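# Seat the upright loose cup on the empty plug

## Task

Take the loose cup that is standing open end up, turn it over, and push it fully down onto the bare plug of the fixture that has no cup, so its open end faces down. Every cup already sitting on another fixture must still be on it at the finish, and the hand must have released the cup.

## Robot and tools

Robot: two arms, left_arm and right_arm. right_arm has a right hand; left_arm has a mirrored left hand. Base poses: left_arm at (+0.008, +0.352, +0.004) m, right_arm at (-0.011, -0.306, +0.006) m, both nearly unrotated. A camera stand is fixed behind them.

Frame: everything uses the scene frame. Origin is at table-top height, halfway between the nominal bases. +z is up, +x points out over the table, and left_arm sits on the +y side. Image left and right do not match these names.

Hand point: a spot 0.05 m in front of the palm and 0.15 m from the wrist face along the fingers. Its +z runs along straight fingers, +y out of the palm. On the right hand +x points away from the thumb; on the left hand +x points toward the thumb. Straight fingertips reach 0.06 to 0.07 m past the point along +z, about 0.06 m behind it along -y. A wrist bracket on the little-finger side can strike objects.

Row layout (used by execute_actions and move): 28 numbers, each in [-1, 1], and both arms always appear. Order: left dx, dy, dz, rx, ry, rz; left hand six motor values; left force_limit, speed; then the same fourteen for the right arm. The six pose values are offsets, not poses: they are measured from that arm's Hand target when the action or move begins, along scene-frame axes, turning about the Hand target's position. 1.0 equals 0.6 m or 180 degrees; rx, ry, rz form one rotation vector. Within one action every row counts from that same start, but the next action starts from the new Hand target, so a repeated offset keeps moving the arm. Six zeros re-request the current Hand target. Orientation commands are clipped to 40 degrees from the measured orientation per step.

Hand values are absolute targets, not offsets. Motor order: little, ring, middle, index, thumb_bend, thumb_turn; -1 is open or straight, +1 closed (thumb_turn +1 puts the thumb across from the fingers). Alternatively put grasp values a, b, c in the first three slots and exactly 0 in the last three: a curls index and middle and bends the thumb, b curls ring and little, c swings the thumb in front of the palm; all three zero means fully open. force_limit runs from about 0 N at -1 to 10 N at +1 (15 N for the thumb motors). speed rises from near zero at -1 to full at +0.48 and above; use -0.94 or lower for gentle closing. To keep a hand unchanged, repeat the eight hand values of the last row you sent for it. A grip holds objects about 0.035 to 0.065 m thick.

Tools:
execute_actions(actions, cameras): actions is a list of actions; each action is up to 15 rows, one per 1/30 s control step, the last row repeating if fewer are given. cameras picks images by name, ["all"] or []; an empty actions list returns all images by default.
move(target, speed, blend, blocking, cameras): target is one row or up to 15 rows, each with offsets from the same starting Hand targets. speed is top path speed in m/s, 0.002 to 4.3, default 0.25 (turn rate twice that in rad/s), one value or one per target. blend in metres rounds corners; 0 stops at each. The whole move is capped at 10 s. blocking=false returns after about 0.5 s while motion continues. Paths ignore obstacles and the other arm.
wait(seconds 0 to 10, cameras): lets time pass with commands held.
stop(cameras): brakes a running move.
zoom_image(camera, region [x0, y0, x1, y1] in pixels, at most 504 by 504): magnifies the latest image of one camera.
show_instructions(): shows reference images.
finished_scene(scene 1 optional): ends the scene for good.

Cameras: cam_head_left, cam_head_right, cam_high, cam_left_wrist, cam_right_wrist, each 896x504.

Results: end_effector_position (m) and end_effector_quat_wxyz per arm in the scene frame; Hand target, the last commanded pose your next offsets start from; joint positions, velocities, torques; motor temperatures; hand_measured, hand_stopped_by (moving, target, force, stalled, fault), hand_load_n (positive means the finger is pushed open; near 0 after closing suggests a lost grip), hand_force_limit, hand_speed. A move adds a move: line with an ending such as done, off_target, moving, held or fault, and limits like paced or held.

Cautions: arms often rest 1 to 3 cm, occasionally 5 cm, below the commanded pose without any contact; send the remaining gap as a fresh offset. Slow down near contact; overshooting a target past a surface presses harder. Keep paths away from an arm's own base. Never let the arms touch or one hand grip the other. Do not drop the cup, release it while moving, or let anything fall off the table. Avoid slamming fixed objects and overloading fingers. Motors heat when holding loads or straining; MOTOR HOT appears at 85 °C and at 100 °C the arm collapses for 30 to 60 s. Objects may occasionally be nudged by outside disturbances.

Each tool is called by a JSON object that holds its "fn" and its "kwargs", one argument or row to a line.

Reference images:

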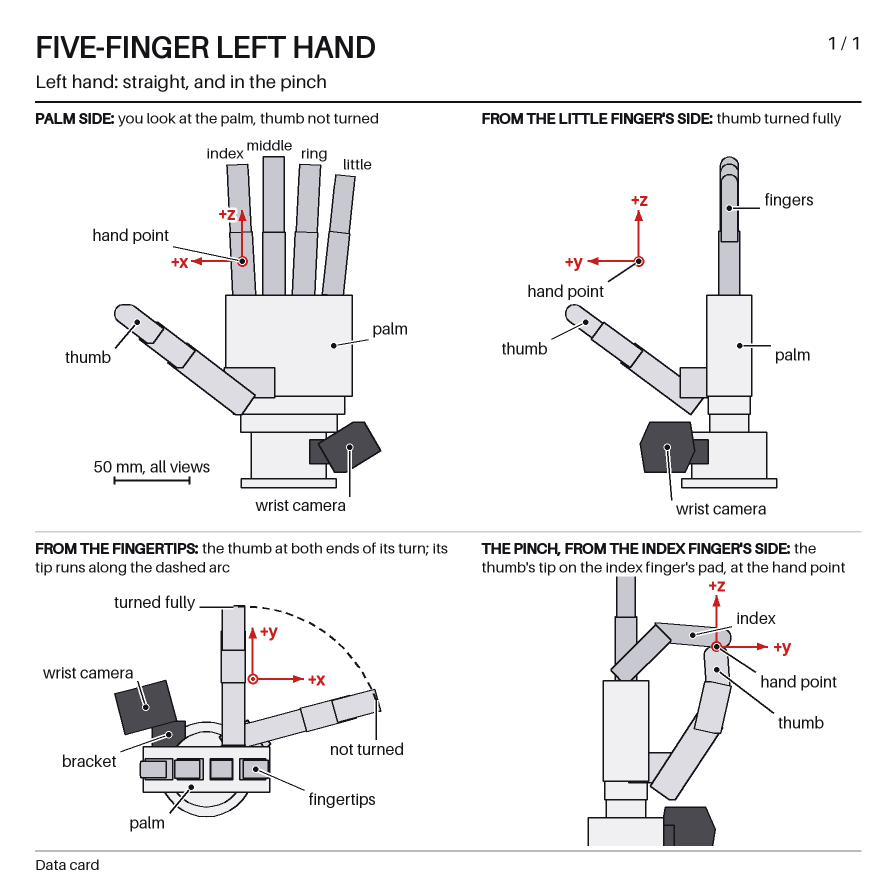

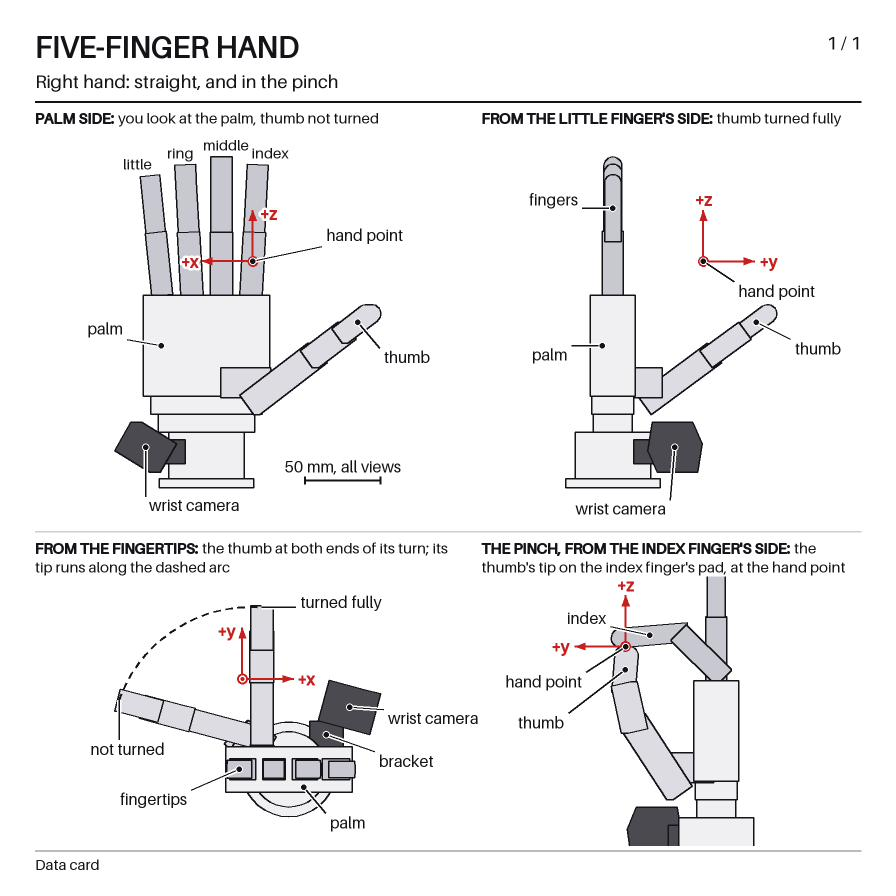

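## Session

{"fn": "execute_actions", "kwargs": {
  "actions": []
}}

Scene clock: 0.00 s.
left_arm: end_effector_position=(+0.0250, -0.1537, +0.3660) hand_measured=(-1.000, -1.000, -1.000, -1.000, -1.000, -1.000) hand_load_n=(+0.0, +0.0, +0.0, +0.0, +0.0, +0.0) hand_stopped_by=(target, target, target, target, target, target) hand_force_limit=0.00 hand_speed=-0.80 end_effector_quat_wxyz=(-0.038, -0.148, +0.879, -0.451) | right_arm: end_effector_position=(+0.1451, -0.3186, +0.1475) hand_measured=(-1.000, -1.000, -1.000, -1.000, -1.000, -1.000) hand_load_n=(+0.0, +0.0, +0.0, +0.0, +0.0, +0.0) hand_stopped_by=(target, target, target, target, target, target) hand_force_limit=0.00 hand_speed=-0.80 end_effector_quat_wxyz=(-0.040, -0.583, +0.811, -0.018)
Joint positions: left_arm=[-1.377 1.18 1.323 -0.774 0.043 -0.218] | right_arm=[-0.211 0.906 0.75 -1.441 0.083 0.112]
Joint velocities: within noise
Joint torques (N m): no reading
Motor temperatures (°C): left_arm=[36 33 31 35 31 37] | right_arm=[39 34 33 35 31 31]
Heat: left arm: hottest wrist roll 37 °C; right arm: hottest waist 39 °C.
Hand target: left_arm +0.0242, -0.1591, +0.3964; -0.042, -0.145, +0.865, -0.479 | right_arm +0.1559, -0.3224, +0.1574; -0.027, -0.584, +0.811, -0.036

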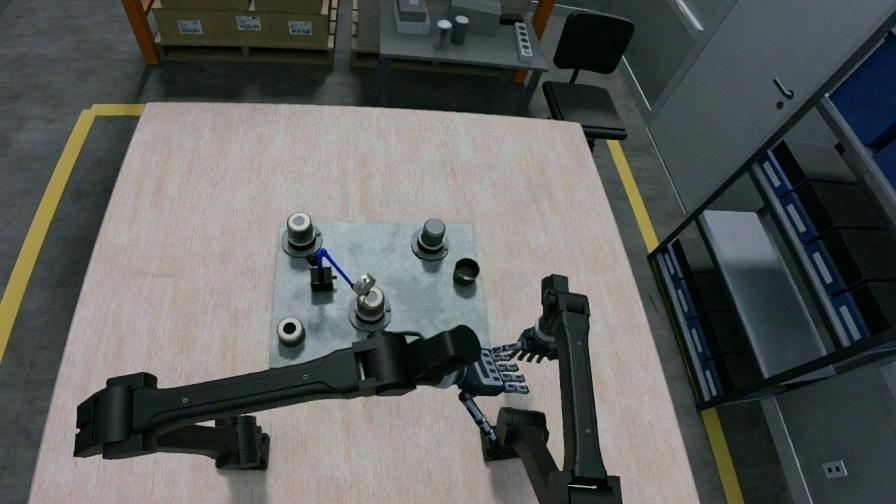

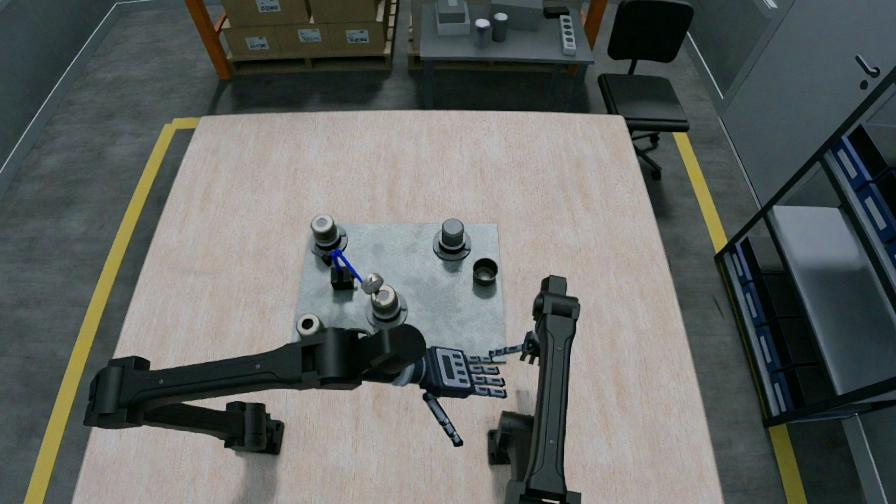

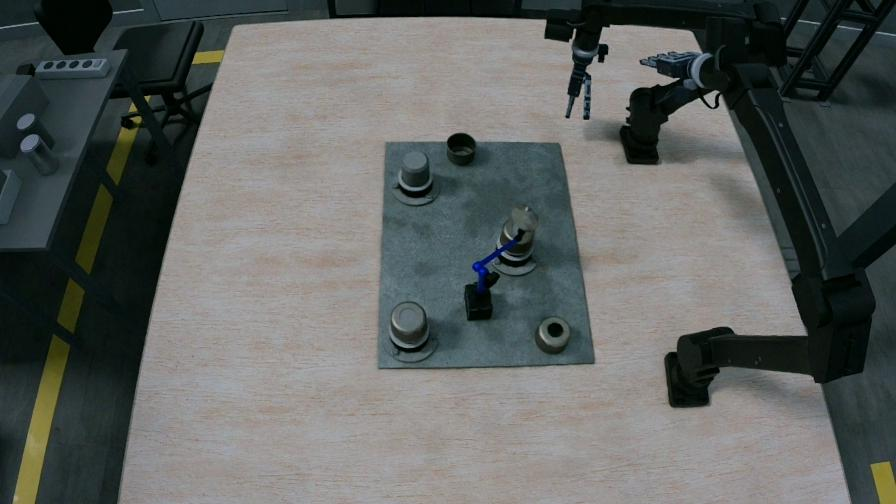

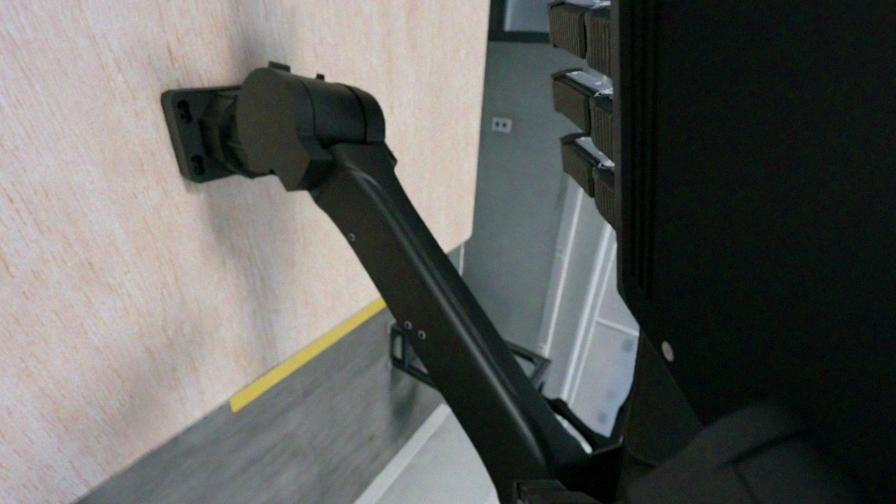

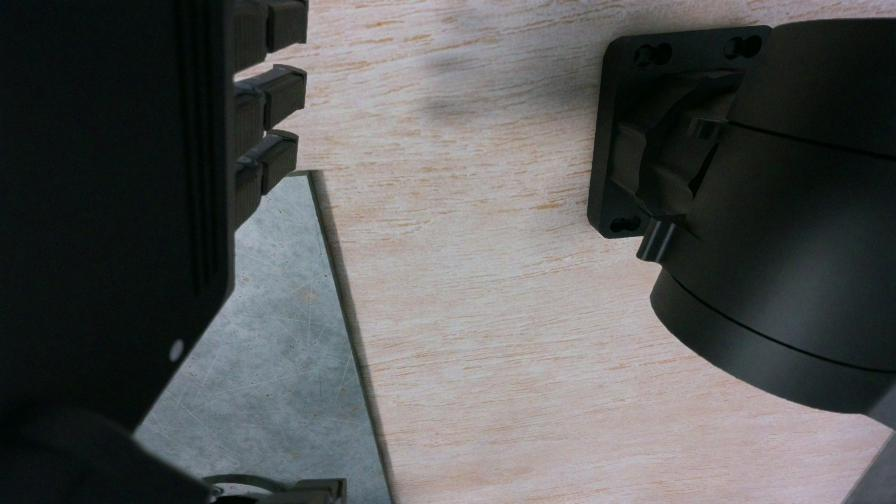

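{"fn": "zoom_image", "kwargs": {
  "camera": "cam_high",
  "region": [370, 120, 610, 255]
}}

{"fn": "zoom_image", "kwargs": {
  "camera": "cam_high",
  "region": [370, 240, 610, 375]
}}

{"fn": "zoom_image", "kwargs": {
  "camera": "cam_head_right",
  "region": [280, 200, 520, 335]
}}

{"fn": "zoom_image", "kwargs": {
  "camera": "cam_head_left",
  "region": [260, 200, 500, 360]
}}

Scaled by 2.100 from the camera's 896x504 image, which has a finer 1280x720 frame.

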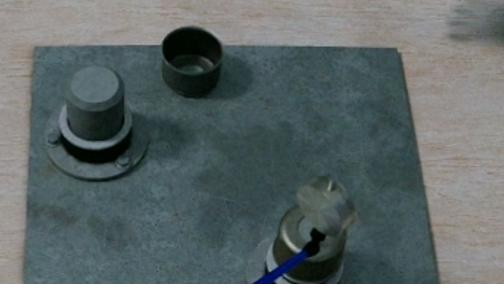

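Scaled by 2.100 from the camera's 896x504 image, which has a finer 1280x720 frame.

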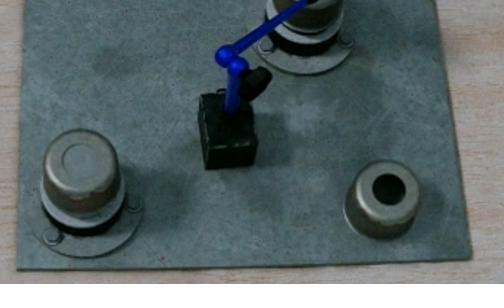

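Scaled by 2.100 from the camera's 896x504 image, which has a finer 1280x720 frame.

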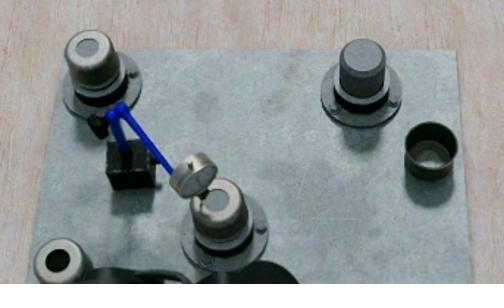

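Scaled by 2.100 from the camera's 896x504 image, which has a finer 1280x720 frame.

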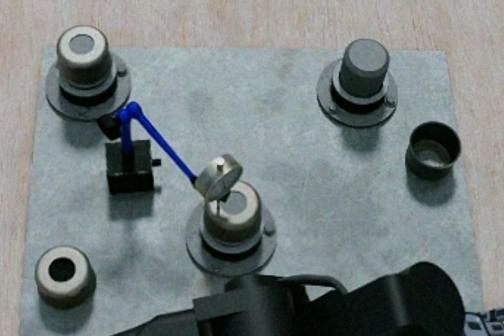

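{"fn": "zoom_image", "kwargs": {
  "camera": "cam_high",
  "region": [430, 120, 500, 180]
}}

{"fn": "zoom_image", "kwargs": {
  "camera": "cam_head_right",
  "region": [455, 245, 515, 300]
}}

{"fn": "zoom_image", "kwargs": {
  "camera": "cam_high",
  "region": [380, 140, 450, 215]
}}

{"fn": "zoom_image", "kwargs": {
  "camera": "cam_head_right",
  "region": [415, 205, 490, 270]
}}

{"fn": "zoom_image", "kwargs": {
  "camera": "cam_high",
  "region": [375, 290, 445, 370]
}}

Scaled by 7.200 from the camera's 896x504 image, which has a finer 1280x720 frame.

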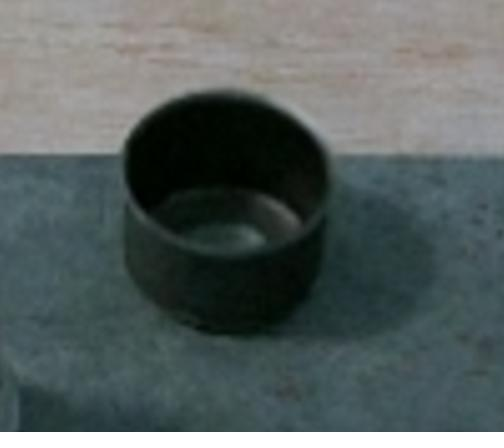

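Scaled by 8.400 from the camera's 896x504 image, which has a finer 1280x720 frame.

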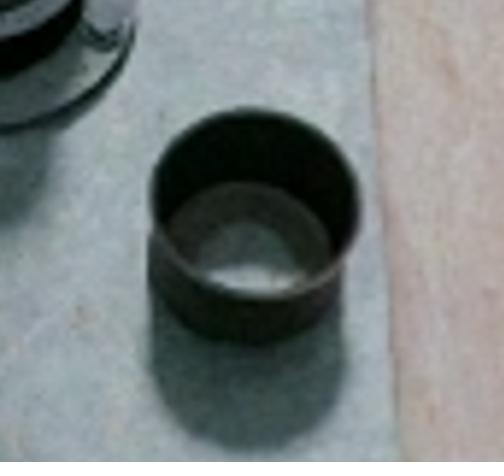

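Scaled by 6.720 from the camera's 896x504 image, which has a finer 1280x720 frame.

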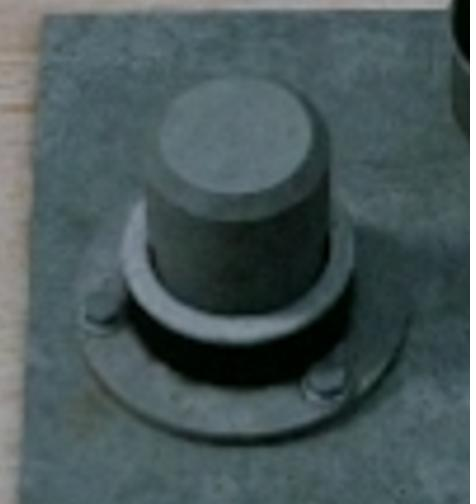

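Scaled by 6.720 from the camera's 896x504 image, which has a finer 1280x720 frame.

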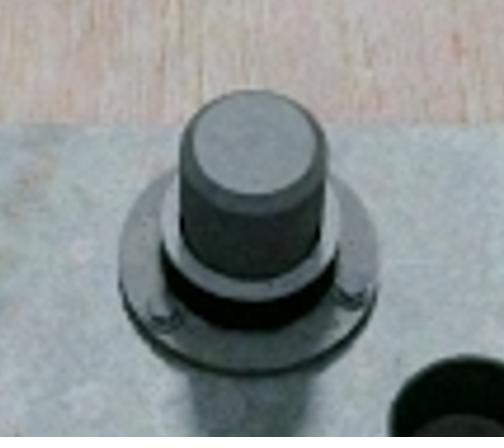

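Scaled by 6.300 from the camera's 896x504 image, which has a finer 1280x720 frame.

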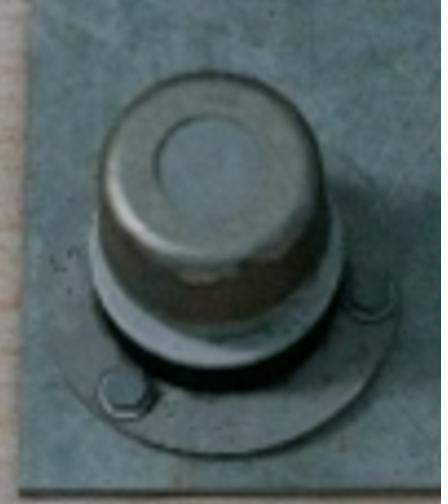

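{"fn": "move", "kwargs": {
  "target": [0.56, 0.815, 0.0, 0, 0, 0.417, -1, -1, -1, -1, -1, -1, 0, -0.8, 0.507, 0.134, 0.071, -0.0133, -0.243, 0.1081, -1, -1, -1, -1, -1, 1, 0, 0],
  "cameras": ["all"]
}}

Scene clock: 44.17 s.
left_arm: end_effector_position=(+0.3484, +0.3272, +0.3551) hand_measured=(-1.000, -1.000, -1.000, -1.000, -1.000, -1.000) hand_load_n=(+0.0, +0.0, +0.0, +0.0, +0.0, -0.5) hand_stopped_by=(target, target, target, target, target, target) hand_force_limit=0.00 hand_speed=-0.80 end_effector_quat_wxyz=(-0.222, +0.669, -0.601, +0.377) | right_arm: end_effector_position=(+0.4311, -0.2451, +0.1670) hand_measured=(-1.000, -1.000, -1.000, -1.000, -1.000, +1.000) hand_load_n=(+0.0, +0.0, +0.0, +0.0, +0.0, +0.0) hand_stopped_by=(target, target, target, target, target, target) hand_force_limit=0.00 hand_speed=0.00 end_effector_quat_wxyz=(-0.241, +0.656, -0.673, +0.241)
Joint positions: left_arm=[0.261 0.811 1.088 -0.984 0.314 -0.05] | right_arm=[0.086 1.204 0.932 -0.606 0.062 0.087]
Joint torques (N m): left_arm=[0.26 -1.44 12.19 2.62 0.44 0.24] | right_arm=[2.61 -7.77 13.04 2.28 -0.19 -0.24]
Motor temperatures (°C): left_arm=[36 33 39 34 31 36] | right_arm=[39 34 36 35 31 31]
Heat: left arm: hottest elbow 39 °C; right arm: hottest waist 39 °C.
Hand target: left_arm +0.3602, +0.3299, +0.3964; -0.258, +0.642, -0.597, +0.406 | right_arm +0.4601, -0.2420, +0.2000; -0.270, +0.653, -0.654, +0.270
Off the commanded pose: left_arm 0.043 m, 6 deg | right_arm 0.044 m, 5 deg.
move: off_target (left_arm, right_arm)
camera_calibration:
cam_left_wrist: T_world_to_cam=[[0.59772, -0.0408132, 0.800665, -0.486502], [-0.549196, -0.748411, 0.371841, 0.303819], [0.58405, -0.661979, -0.469755, 0.295503], [0, 0, 0, 1]] pos_world=[0.285059, 0.403142, 0.415367]
cam_right_wrist: T_world_to_cam=[[-0.77345, -0.245223, -0.5845, 0.364618], [-0.473219, 0.836895, 0.275082, 0.36273], [0.421709, 0.489359, -0.763341, 0.186134], [0, 0, 0, 1]] pos_world=[0.375171, -0.305241, 0.255423]

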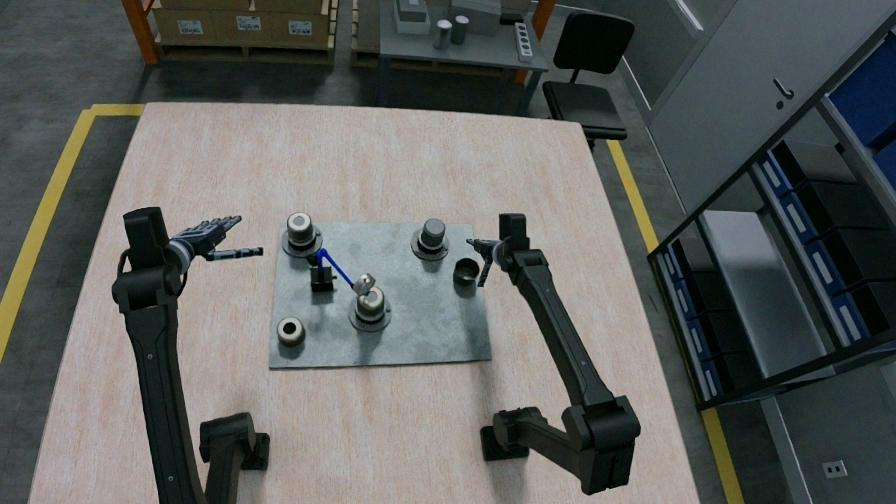

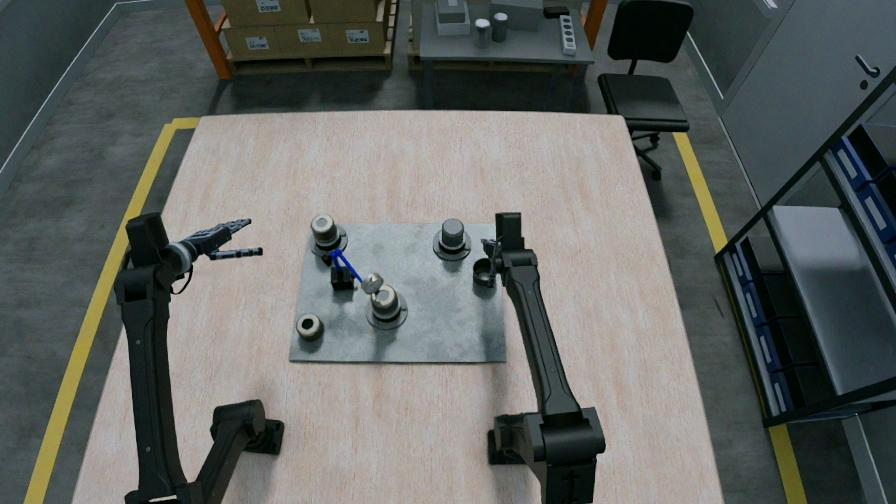

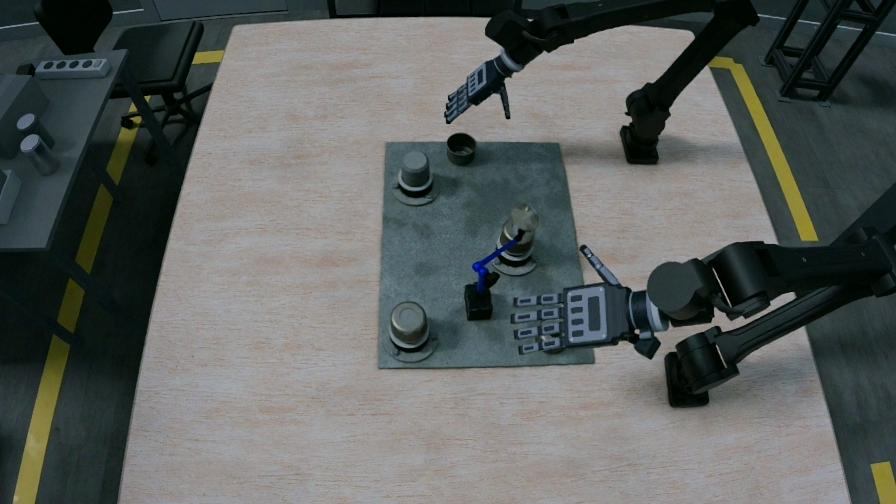

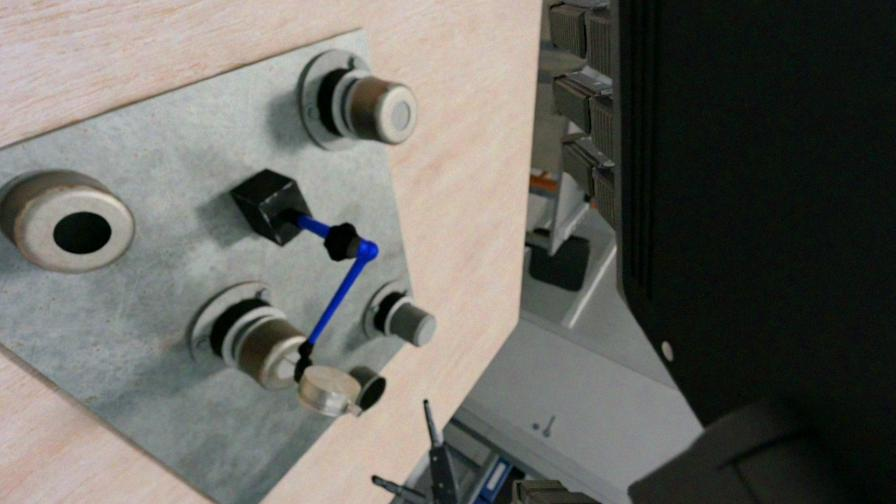

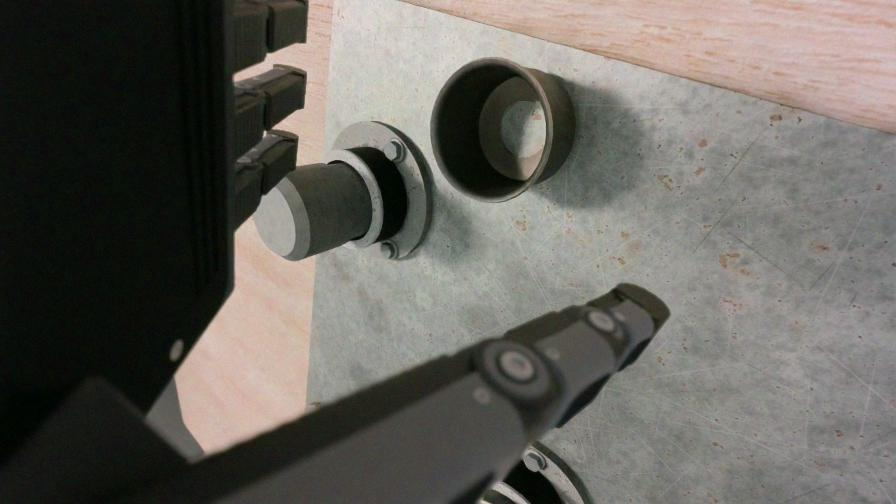

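{"fn": "zoom_image", "kwargs": {
  "camera": "cam_right_wrist",
  "region": [400, 30, 620, 230]
}}

{"fn": "zoom_image", "kwargs": {
  "camera": "cam_right_wrist",
  "region": [230, 100, 450, 300]
}}

Scaled by 2.291 from the camera's 896x504 image, which has a finer 1280x720 frame.

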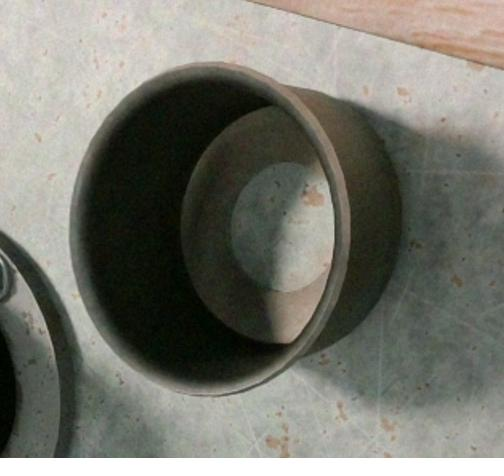

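Scaled by 2.291 from the camera's 896x504 image, which has a finer 1280x720 frame.

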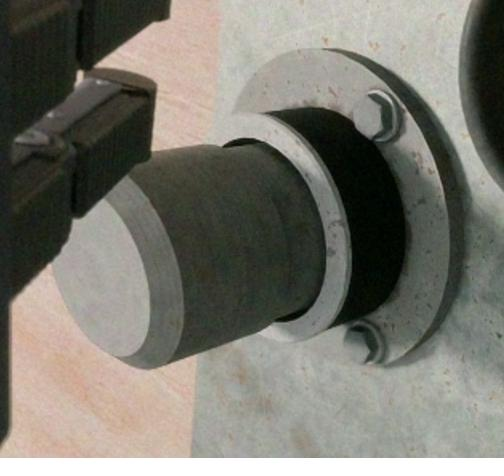

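{"fn": "move", "kwargs": {
  "target": [0, 0, 0, 0, 0, 0, -1, -1, -1, -1, -1, -1, 0, -0.8, 0.0467, -0.0375, -0.085, 0, 0, 0, -1, -1, -1, -1, -1, 1, 0, 0],
  "cameras": ["cam_right_wrist", "cam_high"]
}}

Scene clock: 49.37 s.
left_arm: end_effector_position=(+0.3484, +0.3272, +0.3551) hand_measured=(-1.000, -1.000, -1.000, -1.000, -1.000, -1.000) hand_load_n=(+0.0, +0.0, +0.0, +0.0, +0.0, +0.0) hand_stopped_by=(target, target, target, target, target, target) hand_force_limit=0.00 hand_speed=-0.80 end_effector_quat_wxyz=(-0.222, +0.669, -0.601, +0.377) | right_arm: end_effector_position=(+0.4715, -0.2651, +0.1315) hand_measured=(-1.000, -1.000, -1.000, -1.000, -1.000, +1.000) hand_load_n=(+0.0, +0.0, +0.0, +0.0, +0.0, +0.0) hand_stopped_by=(target, target, target, target, target, target) hand_force_limit=0.00 hand_speed=0.00 end_effector_quat_wxyz=(-0.249, +0.653, -0.670, +0.252)
Joint positions: left_arm=[0.261 0.811 1.088 -0.984 0.314 -0.05] | right_arm=[0.031 1.329 0.932 -0.45 0.031 0.043]
Joint torques (N m): left_arm=[0.15 -1.32 12.27 2.54 0.39 0.24] | right_arm=[1.44 -9.99 9.66 2.35 -0.2 -0.25]
Heat: left arm: hottest elbow 40 °C; right arm: hottest waist 39 °C.
Hand target: left_arm +0.3602, +0.3299, +0.3964; -0.258, +0.642, -0.597, +0.406 | right_arm +0.4881, -0.2645, +0.1490; -0.270, +0.653, -0.654, +0.270
Off the commanded pose: left_arm 0.043 m, 6 deg | right_arm 0.024 m, 4 deg.
move: off_target (left_arm, right_arm)
camera_calibration:
cam_right_wrist: T_world_to_cam=[[-0.756635, -0.246374, -0.605642, 0.364822], [-0.47959, 0.838716, 0.257969, 0.414096], [0.444405, 0.485649, -0.752761, 0.138564], [0, 0, 0, 1]] pos_world=[0.413055, -0.32472, 0.218433]
Images, in order (width x height): cam_high 896x504, cam_right_wrist 896x504.

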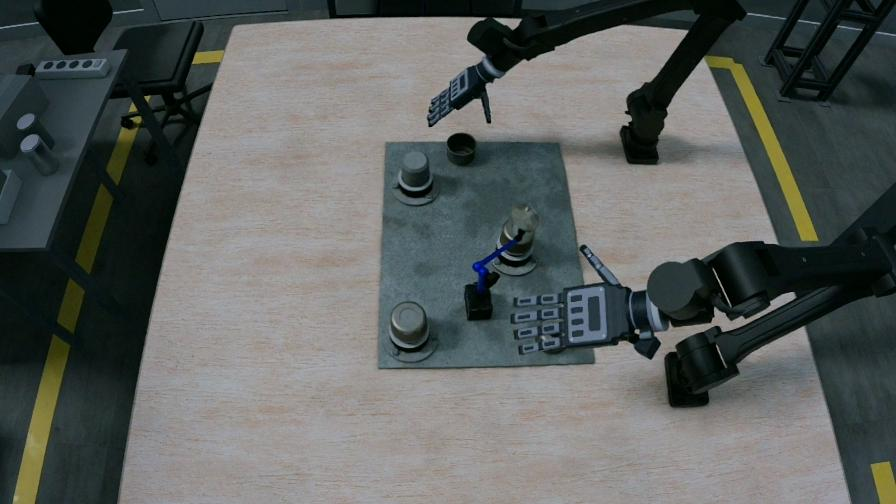

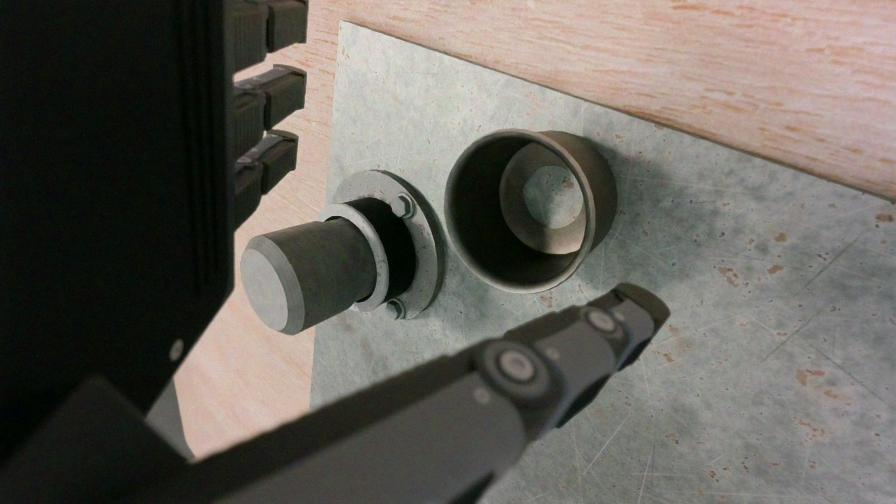

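{"fn": "move", "kwargs": {
  "target": [0, 0, 0, 0, 0, 0, -1, -1, -1, -1, -1, -1, 0, -0.8, -0.0112, 0.0065, -0.0833, 0, 0, 0, -1, -1, -1, -1, -1, 1, 0, 0],
  "cameras": ["cam_right_wrist", "cam_high"],
  "speed": 0.12
}}

Scene clock: 51.83 s.
left_arm: end_effector_position=(+0.3484, +0.3272, +0.3551) hand_measured=(-1.000, -1.000, -1.000, -1.000, -1.000, -1.000) hand_load_n=(+0.0, +0.0, +0.0, +0.0, +0.0, +0.0) hand_stopped_by=(target, target, target, target, target, target) hand_force_limit=0.00 hand_speed=-0.80 end_effector_quat_wxyz=(-0.222, +0.669, -0.601, +0.377) | right_arm: end_effector_position=(+0.4717, -0.2651, +0.0907) hand_measured=(-1.000, -1.000, -1.000, -1.000, -1.000, +1.000) hand_load_n=(+0.0, +0.0, +0.0, +0.0, +0.0, +0.0) hand_stopped_by=(target, target, target, target, target, target) hand_force_limit=0.00 hand_speed=0.00 end_effector_quat_wxyz=(-0.256, +0.650, -0.667, +0.258)
Joint positions: left_arm=[0.261 0.811 1.088 -0.984 0.314 -0.05] | right_arm=[0.031 1.375 0.849 -0.302 0.031 0.043]
Joint torques (N m): left_arm=[0.38 -0.73 12.25 2.61 0.4 0.24] | right_arm=[2.37 -10.23 7.71 2.37 0.01 -0.16]
Heat: left arm: hottest elbow 40 °C; right arm: hottest waist 39 °C.
Hand target: left_arm +0.3602, +0.3299, +0.3964; -0.258, +0.642, -0.597, +0.406 | right_arm +0.4814, -0.2606, +0.0991; -0.270, +0.653, -0.654, +0.270
Off the commanded pose: left_arm 0.043 m, 6 deg | right_arm 0.014 m, 3 deg.
move: off_target (left_arm, right_arm)
camera_calibration:
cam_right_wrist: T_world_to_cam=[[-0.745315, -0.246154, -0.619608, 0.336145], [-0.484333, 0.838566, 0.249455, 0.427708], [0.458178, 0.486019, -0.744216, 0.100621], [0, 0, 0, 1]] pos_world=[0.411585, -0.324822, 0.176468]
Images, in order (width x height): cam_high 896x504, cam_right_wrist 896x504.

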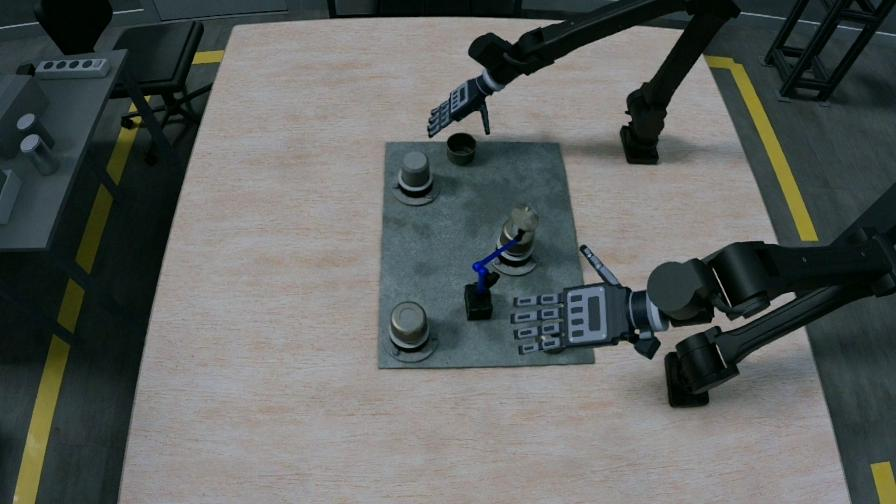

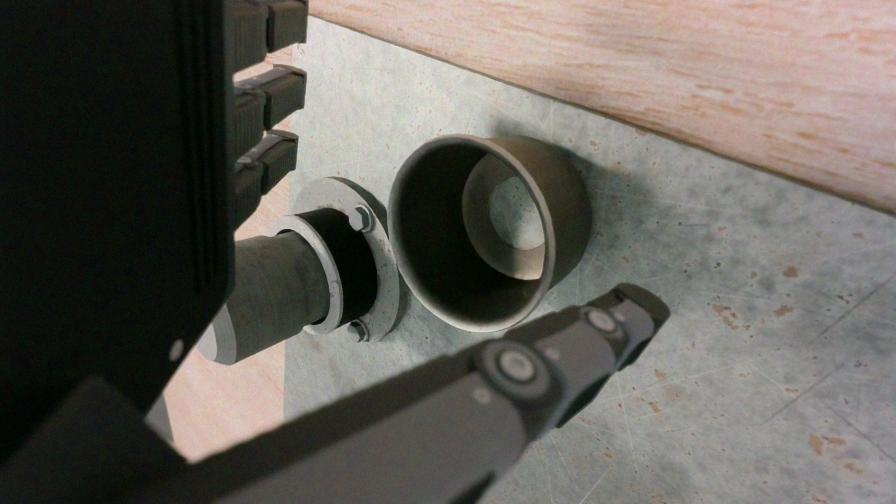

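{"fn": "move", "kwargs": {
  "target": [0, 0, 0, 0, 0, 0, -1, -1, -1, -1, -1, -1, 0, -0.8, -0.011, 0.011, -0.0567, 0, 0, 0, -1, -1, -1, -1, -1, 1, 0, 0],
  "cameras": ["cam_right_wrist", "cam_high"],
  "speed": 0.1
}}

Scene clock: 54.33 s.
left_arm: end_effector_position=(+0.3484, +0.3272, +0.3551) hand_measured=(-1.000, -1.000, -1.000, -1.000, -1.000, -1.000) hand_load_n=(+0.0, -0.5, +0.0, +0.0, +0.0, -0.5) hand_stopped_by=(target, target, target, target, target, target) hand_force_limit=0.00 hand_speed=-0.80 end_effector_quat_wxyz=(-0.222, +0.669, -0.601, +0.377) | right_arm: end_effector_position=(+0.4647, -0.2543, +0.0582) hand_measured=(-1.000, -1.000, -1.000, -1.000, -1.000, +1.000) hand_load_n=(+0.0, +0.0, -0.5, +0.0, +0.0, +0.0) hand_stopped_by=(target, target, target, target, target, target) hand_force_limit=0.00 hand_speed=0.00 end_effector_quat_wxyz=(-0.260, +0.657, -0.660, +0.256)
Joint positions: left_arm=[0.261 0.811 1.088 -0.984 0.314 -0.05] | right_arm=[0.054 1.414 0.785 -0.196 0.031 0.043]
Joint torques (N m): left_arm=[1.03 -0.09 12.3 2.62 0.32 0.21] | right_arm=[2.55 -10.11 7.16 2.36 0.04 -0.03]
Heat: left arm: hottest elbow 41 °C; right arm: hottest waist 39 °C.
Hand target: left_arm +0.3602, +0.3299, +0.3964; -0.258, +0.642, -0.597, +0.406 | right_arm +0.4748, -0.2540, +0.0650; -0.270, +0.653, -0.654, +0.270
Off the commanded pose: left_arm 0.043 m, 6 deg | right_arm 0.012 m, 2 deg.
move: off_target (left_arm, right_arm)
camera_calibration:
cam_right_wrist: T_world_to_cam=[[-0.737582, -0.263095, -0.621895, 0.305738], [-0.504239, 0.827155, 0.248109, 0.429776], [0.449127, 0.496585, -0.742757, 0.0812538], [0, 0, 0, 1]] pos_world=[0.405723, -0.315403, 0.143857]
Images, in order (width x height): cam_high 896x504, cam_right_wrist 896x504.

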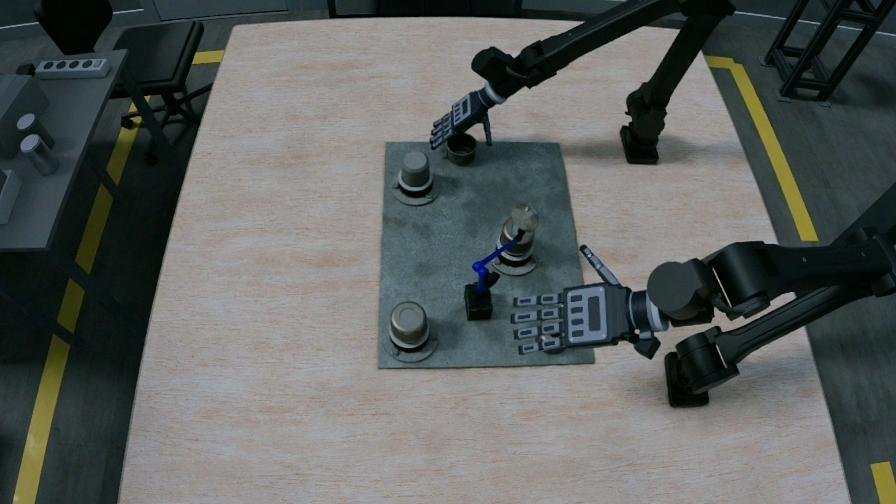

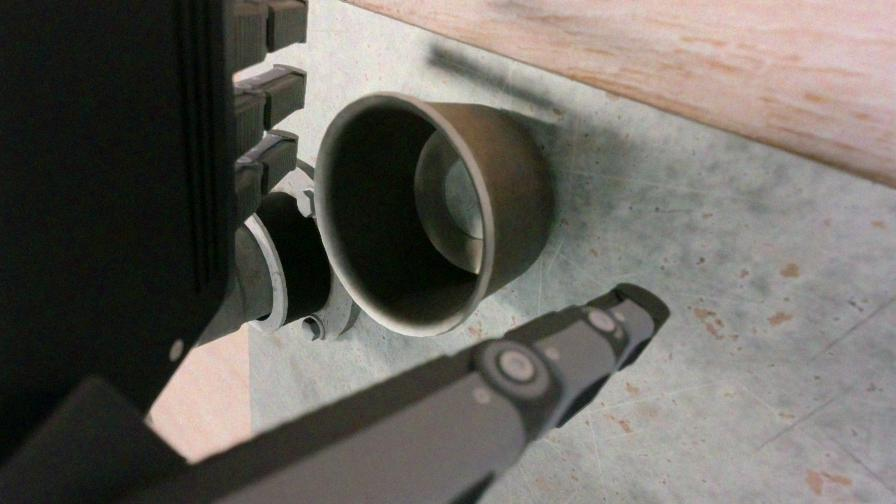

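{"fn": "move", "kwargs": {
  "target": [0, 0, 0, 0, 0, 0, -1, -1, -1, -1, -1, -1, 0, -0.8, -0.002, -0.0133, -0.008, 0, 0, 0, -1, -1, -1, -1, -1, 1, 0, 0],
  "cameras": ["cam_right_wrist"],
  "speed": 0.1
}}

Scene clock: 58.00 s.
left_arm: end_effector_position=(+0.3484, +0.3272, +0.3551) hand_measured=(-1.000, -1.000, -1.000, -1.000, -1.000, -1.000) hand_load_n=(+0.0, +0.0, +0.0, +0.0, +0.0, +0.0) hand_stopped_by=(target, target, target, target, target, target) hand_force_limit=0.00 hand_speed=-0.80 end_effector_quat_wxyz=(-0.222, +0.669, -0.601, +0.377) | right_arm: end_effector_position=(+0.4649, -0.2557, +0.0562) hand_measured=(-1.000, -1.000, -1.000, -1.000, -1.000, +1.000) hand_load_n=(+0.0, +0.0, -0.5, +0.0, +0.0, +0.0) hand_stopped_by=(target, target, target, target, target, target) hand_force_limit=0.00 hand_speed=0.00 end_effector_quat_wxyz=(-0.261, +0.656, -0.660, +0.258)
Joint positions: left_arm=[0.261 0.811 1.088 -0.984 0.314 -0.05] | right_arm=[0.051 1.415 0.777 -0.181 0.031 0.043]
Joint torques (N m): left_arm=[0.56 -0.73 12.42 2.89 0.39 0.14] | right_arm=[1.08 -9.64 6.99 2.39 -0.2 -0.18]
Heat: left arm: hottest elbow 41 °C; right arm: hottest waist 39 °C.
Hand target: left_arm +0.3602, +0.3299, +0.3964; -0.258, +0.642, -0.597, +0.406 | right_arm +0.4736, -0.2620, +0.0602; -0.270, +0.653, -0.654, +0.270
Off the commanded pose: left_arm 0.043 m, 6 deg | right_arm 0.012 m, 2 deg.
move: off_target (left_arm, right_arm)
camera_calibration:
cam_right_wrist: T_world_to_cam=[[-0.734611, -0.260633, -0.626432, 0.303719], [-0.503139, 0.828677, 0.245247, 0.431618], [0.45519, 0.495344, -0.73989, 0.0770781], [0, 0, 0, 1]] pos_world=[0.405194, -0.316693, 0.141435]
Images, in order (width x height): cam_right_wrist 896x504.

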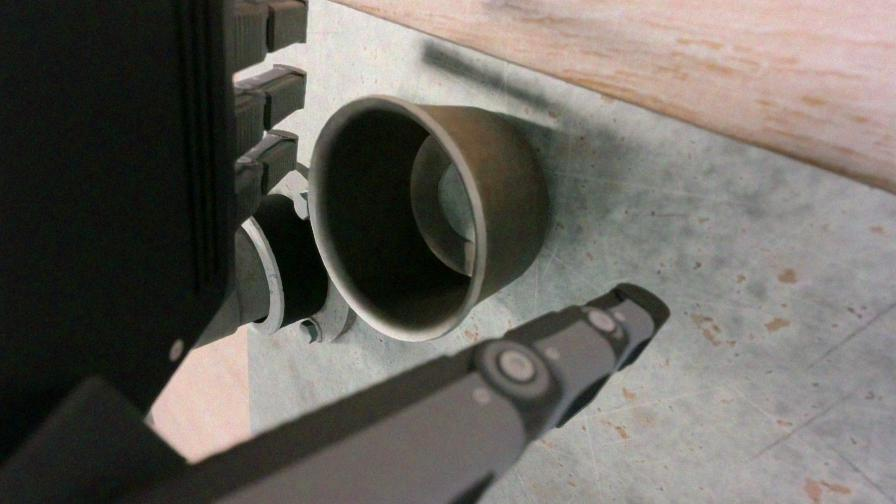

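{"fn": "execute_actions", "kwargs": {
  "actions": [
    [[0,0,0,0,0,0,-1,-1,-1,-1,-1,-1,0,-0.8, 0,0,0,0,0,0,-1,-1,-0.65,-0.65,-0.8,1,-0.3,-0.5]],
    [[0,0,0,0,0,0,-1,-1,-1,-1,-1,-1,0,-0.8, 0,0,0,0,0,0,-1,-1,0.0,0.0,-0.2,1,-0.3,-0.9]],
    [[0,0,0,0,0,0,-1,-1,-1,-1,-1,-1,0,-0.8, 0,0,0,0,0,0,-1,-1,0.0,0.0,-0.2,1,-0.3,-0.9]],
    [[0,0,0,0,0,0,-1,-1,-1,-1,-1,-1,0,-0.8, 0,0,0,0,0,0,-1,-1,0.0,0.0,-0.2,1,-0.3,-0.9]]
  ],
  "cameras": ["cam_right_wrist"]
}}

Scene clock: 61.87 s.
left_arm: end_effector_position=(+0.3484, +0.3272, +0.3551) hand_measured=(-1.000, -1.000, -1.000, -1.000, -1.000, -1.000) hand_load_n=(+0.0, +0.0, +0.0, +0.0, +0.0, +0.0) hand_stopped_by=(target, target, target, target, target, target) hand_force_limit=0.00 hand_speed=-0.80 end_effector_quat_wxyz=(-0.222, +0.669, -0.601, +0.377) | right_arm: end_effector_position=(+0.4673, -0.2578, +0.0575) hand_measured=(-1.000, -1.000, -0.364, -0.428, -0.686, +1.000) hand_load_n=(+0.0, +0.0, +5.5, +1.5, +7.0, +0.5) hand_stopped_by=(target, target, force, force, force, target) hand_force_limit=-0.30 hand_speed=-0.90 end_effector_quat_wxyz=(-0.264, +0.653, -0.660, +0.261)
Joint positions: left_arm=[0.261 0.811 1.088 -0.984 0.314 -0.05] | right_arm=[0.046 1.415 0.777 -0.172 0.031 0.043]
Joint torques (N m): left_arm=[0.44 -0.03 12.26 2.58 0.39 0.2] | right_arm=[1.03 -9.7 6.98 2.02 -0.2 -0.18]
Heat: left arm: hottest elbow 42 °C; right arm: hottest waist 39 °C.
Hand target: left_arm +0.3602, +0.3299, +0.3964; -0.258, +0.642, -0.597, +0.406 | right_arm +0.4736, -0.2620, +0.0602; -0.270, +0.653, -0.654, +0.270
Off the commanded pose: left_arm 0.043 m, 6 deg | right_arm 0.008 m, 1 deg.
Step readings (end_effector_position of left_arm | right_arm):
0: (+0.3484, +0.3272, +0.3551) | (+0.4649, -0.2557, +0.0562)
1: (+0.3484, +0.3272, +0.3551) | (+0.4649, -0.2557, +0.0562)
2: (+0.3484, +0.3272, +0.3551) | (+0.4649, -0.2557, +0.0562)
4: (+0.3484, +0.3272, +0.3551) | (+0.4649, -0.2557, +0.0562)
8: (+0.3484, +0.3272, +0.3551) | (+0.4649, -0.2557, +0.0562)
15: (+0.3484, +0.3272, +0.3551) | (+0.4659, -0.2557, +0.0569)
16: (+0.3484, +0.3272, +0.3551) | (+0.4659, -0.2557, +0.0569)
17: (+0.3484, +0.3272, +0.3551) | (+0.4659, -0.2557, +0.0569)
19: (+0.3484, +0.3272, +0.3551) | (+0.4663, -0.2557, +0.0571)
23: (+0.3484, +0.3272, +0.3551) | (+0.4667, -0.2564, +0.0573)
30: (+0.3484, +0.3272, +0.3551) | (+0.4672, -0.2571, +0.0575)
31: (+0.3484, +0.3272, +0.3551) | (+0.4672, -0.2571, +0.0575)
32: (+0.3484, +0.3272, +0.3551) | (+0.4672, -0.2571, +0.0575)
34: (+0.3484, +0.3272, +0.3551) | (+0.4672, -0.2571, +0.0575)
38: (+0.3484, +0.3272, +0.3551) | (+0.4673, -0.2578, +0.0575)
45: (+0.3484, +0.3272, +0.3551) | (+0.4673, -0.2578, +0.0575)
46: (+0.3484, +0.3272, +0.3551) | (+0.4673, -0.2578, +0.0575)
47: (+0.3484, +0.3272, +0.3551) | (+0.4673, -0.2578, +0.0575)
49: (+0.3484, +0.3272, +0.3551) | (+0.4673, -0.2578, +0.0575)
53: (+0.3484, +0.3272, +0.3551) | (+0.4673, -0.2578, +0.0575)
60: (+0.3484, +0.3272, +0.3551) | (+0.4673, -0.2578, +0.0575)
camera_calibration:
cam_right_wrist: T_world_to_cam=[[-0.729949, -0.257046, -0.633326, 0.304858], [-0.501644, 0.830835, 0.24097, 0.434313], [0.464249, 0.4936, -0.735413, 0.0731333], [0, 0, 0, 1]] pos_world=[0.406449, -0.318579, 0.142202]
Images, in order (width x height): cam_right_wrist 896x504.

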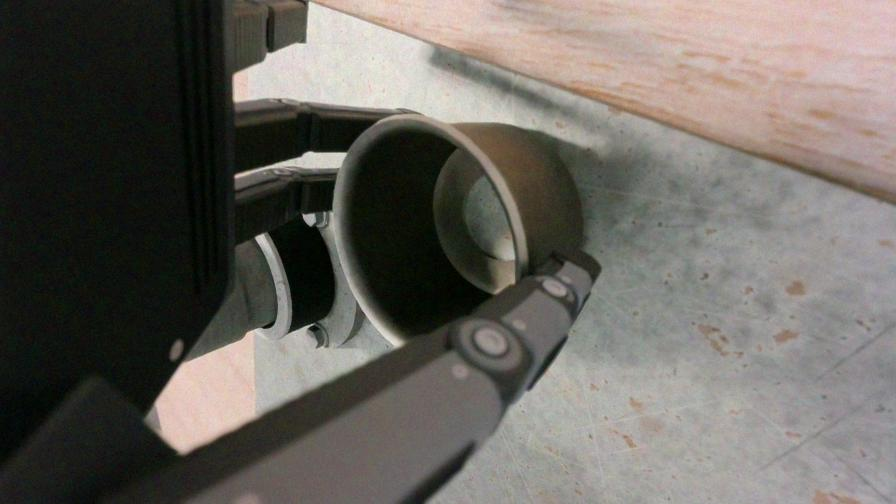

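{"fn": "move", "kwargs": {
  "target": [0,0,0,0,0,0,-1,-1,-1,-1,-1,-1,0,-0.8, 0,0,0.17,0,0,0,-1,-1,0.0,0.0,-0.2,1,-0.3,-0.9],
  "cameras": ["cam_right_wrist", "cam_high"],
  "speed": 0.15
}}

Scene clock: 66.40 s.
left_arm: end_effector_position=(+0.3484, +0.3272, +0.3551) hand_measured=(-1.000, -1.000, -1.000, -1.000, -1.000, -1.000) hand_load_n=(+0.0, +0.0, +0.0, +0.0, +0.0, -0.5) hand_stopped_by=(target, target, target, target, target, target) hand_force_limit=0.00 hand_speed=-0.80 end_effector_quat_wxyz=(-0.222, +0.669, -0.601, +0.377) | right_arm: end_effector_position=(+0.4460, -0.2602, +0.1185) hand_measured=(-1.000, -1.000, -0.364, -0.428, -0.686, +1.000) hand_load_n=(+0.0, +0.0, +5.5, +1.5, +6.5, +0.5) hand_stopped_by=(target, target, force, force, force, target) hand_force_limit=-0.30 hand_speed=-0.90 end_effector_quat_wxyz=(-0.238, +0.664, -0.666, +0.243)
Joint positions: left_arm=[0.261 0.811 1.088 -0.984 0.314 -0.05] | right_arm=[0.046 1.293 0.874 -0.459 0.036 0.034]
Joint torques (N m): left_arm=[-0.09 -0.85 12.16 2.69 0.35 0.2] | right_arm=[1.08 -10.81 13.14 0.84 -0.16 -0.18]
Heat: left arm: hottest elbow 42 °C; right arm: hottest waist 39 °C.
Hand target: left_arm +0.3602, +0.3299, +0.3964; -0.258, +0.642, -0.597, +0.406 | right_arm +0.4736, -0.2620, +0.1622; -0.270, +0.653, -0.654, +0.270
Off the commanded pose: left_arm 0.043 m, 6 deg | right_arm 0.052 m, 5 deg.
move: off_target (left_arm, right_arm)
camera_calibration:
cam_right_wrist: T_world_to_cam=[[-0.769791, -0.267478, -0.579549, 0.336091], [-0.487796, 0.832122, 0.263872, 0.402349], [0.411676, 0.485828, -0.771035, 0.154657], [0, 0, 0, 1]] pos_world=[0.391316, -0.320044, 0.207859]
Images, in order (width x height): cam_high 896x504, cam_right_wrist 896x504.

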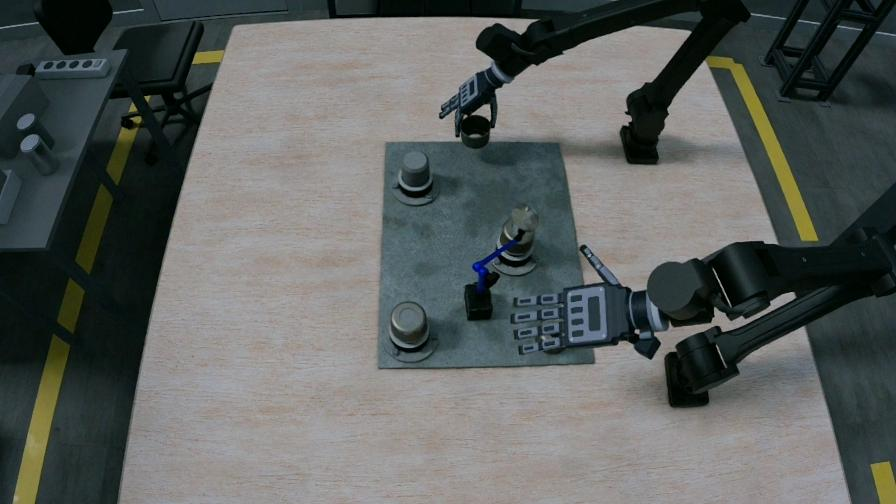

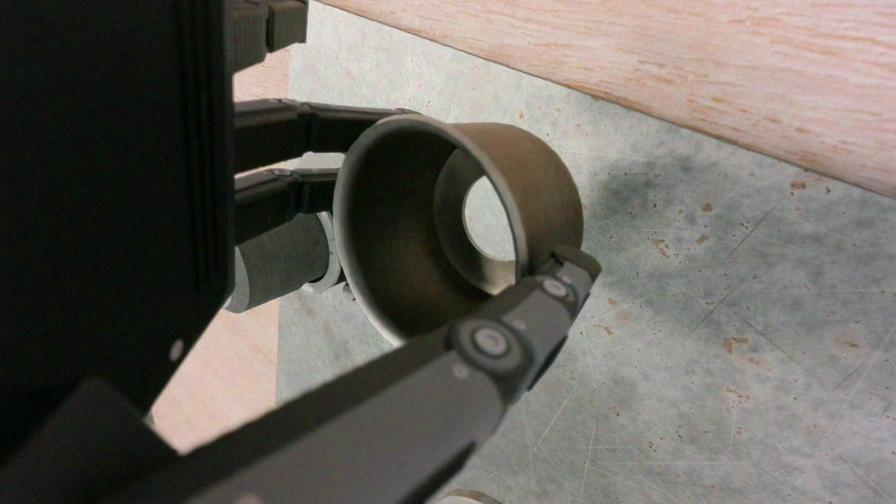

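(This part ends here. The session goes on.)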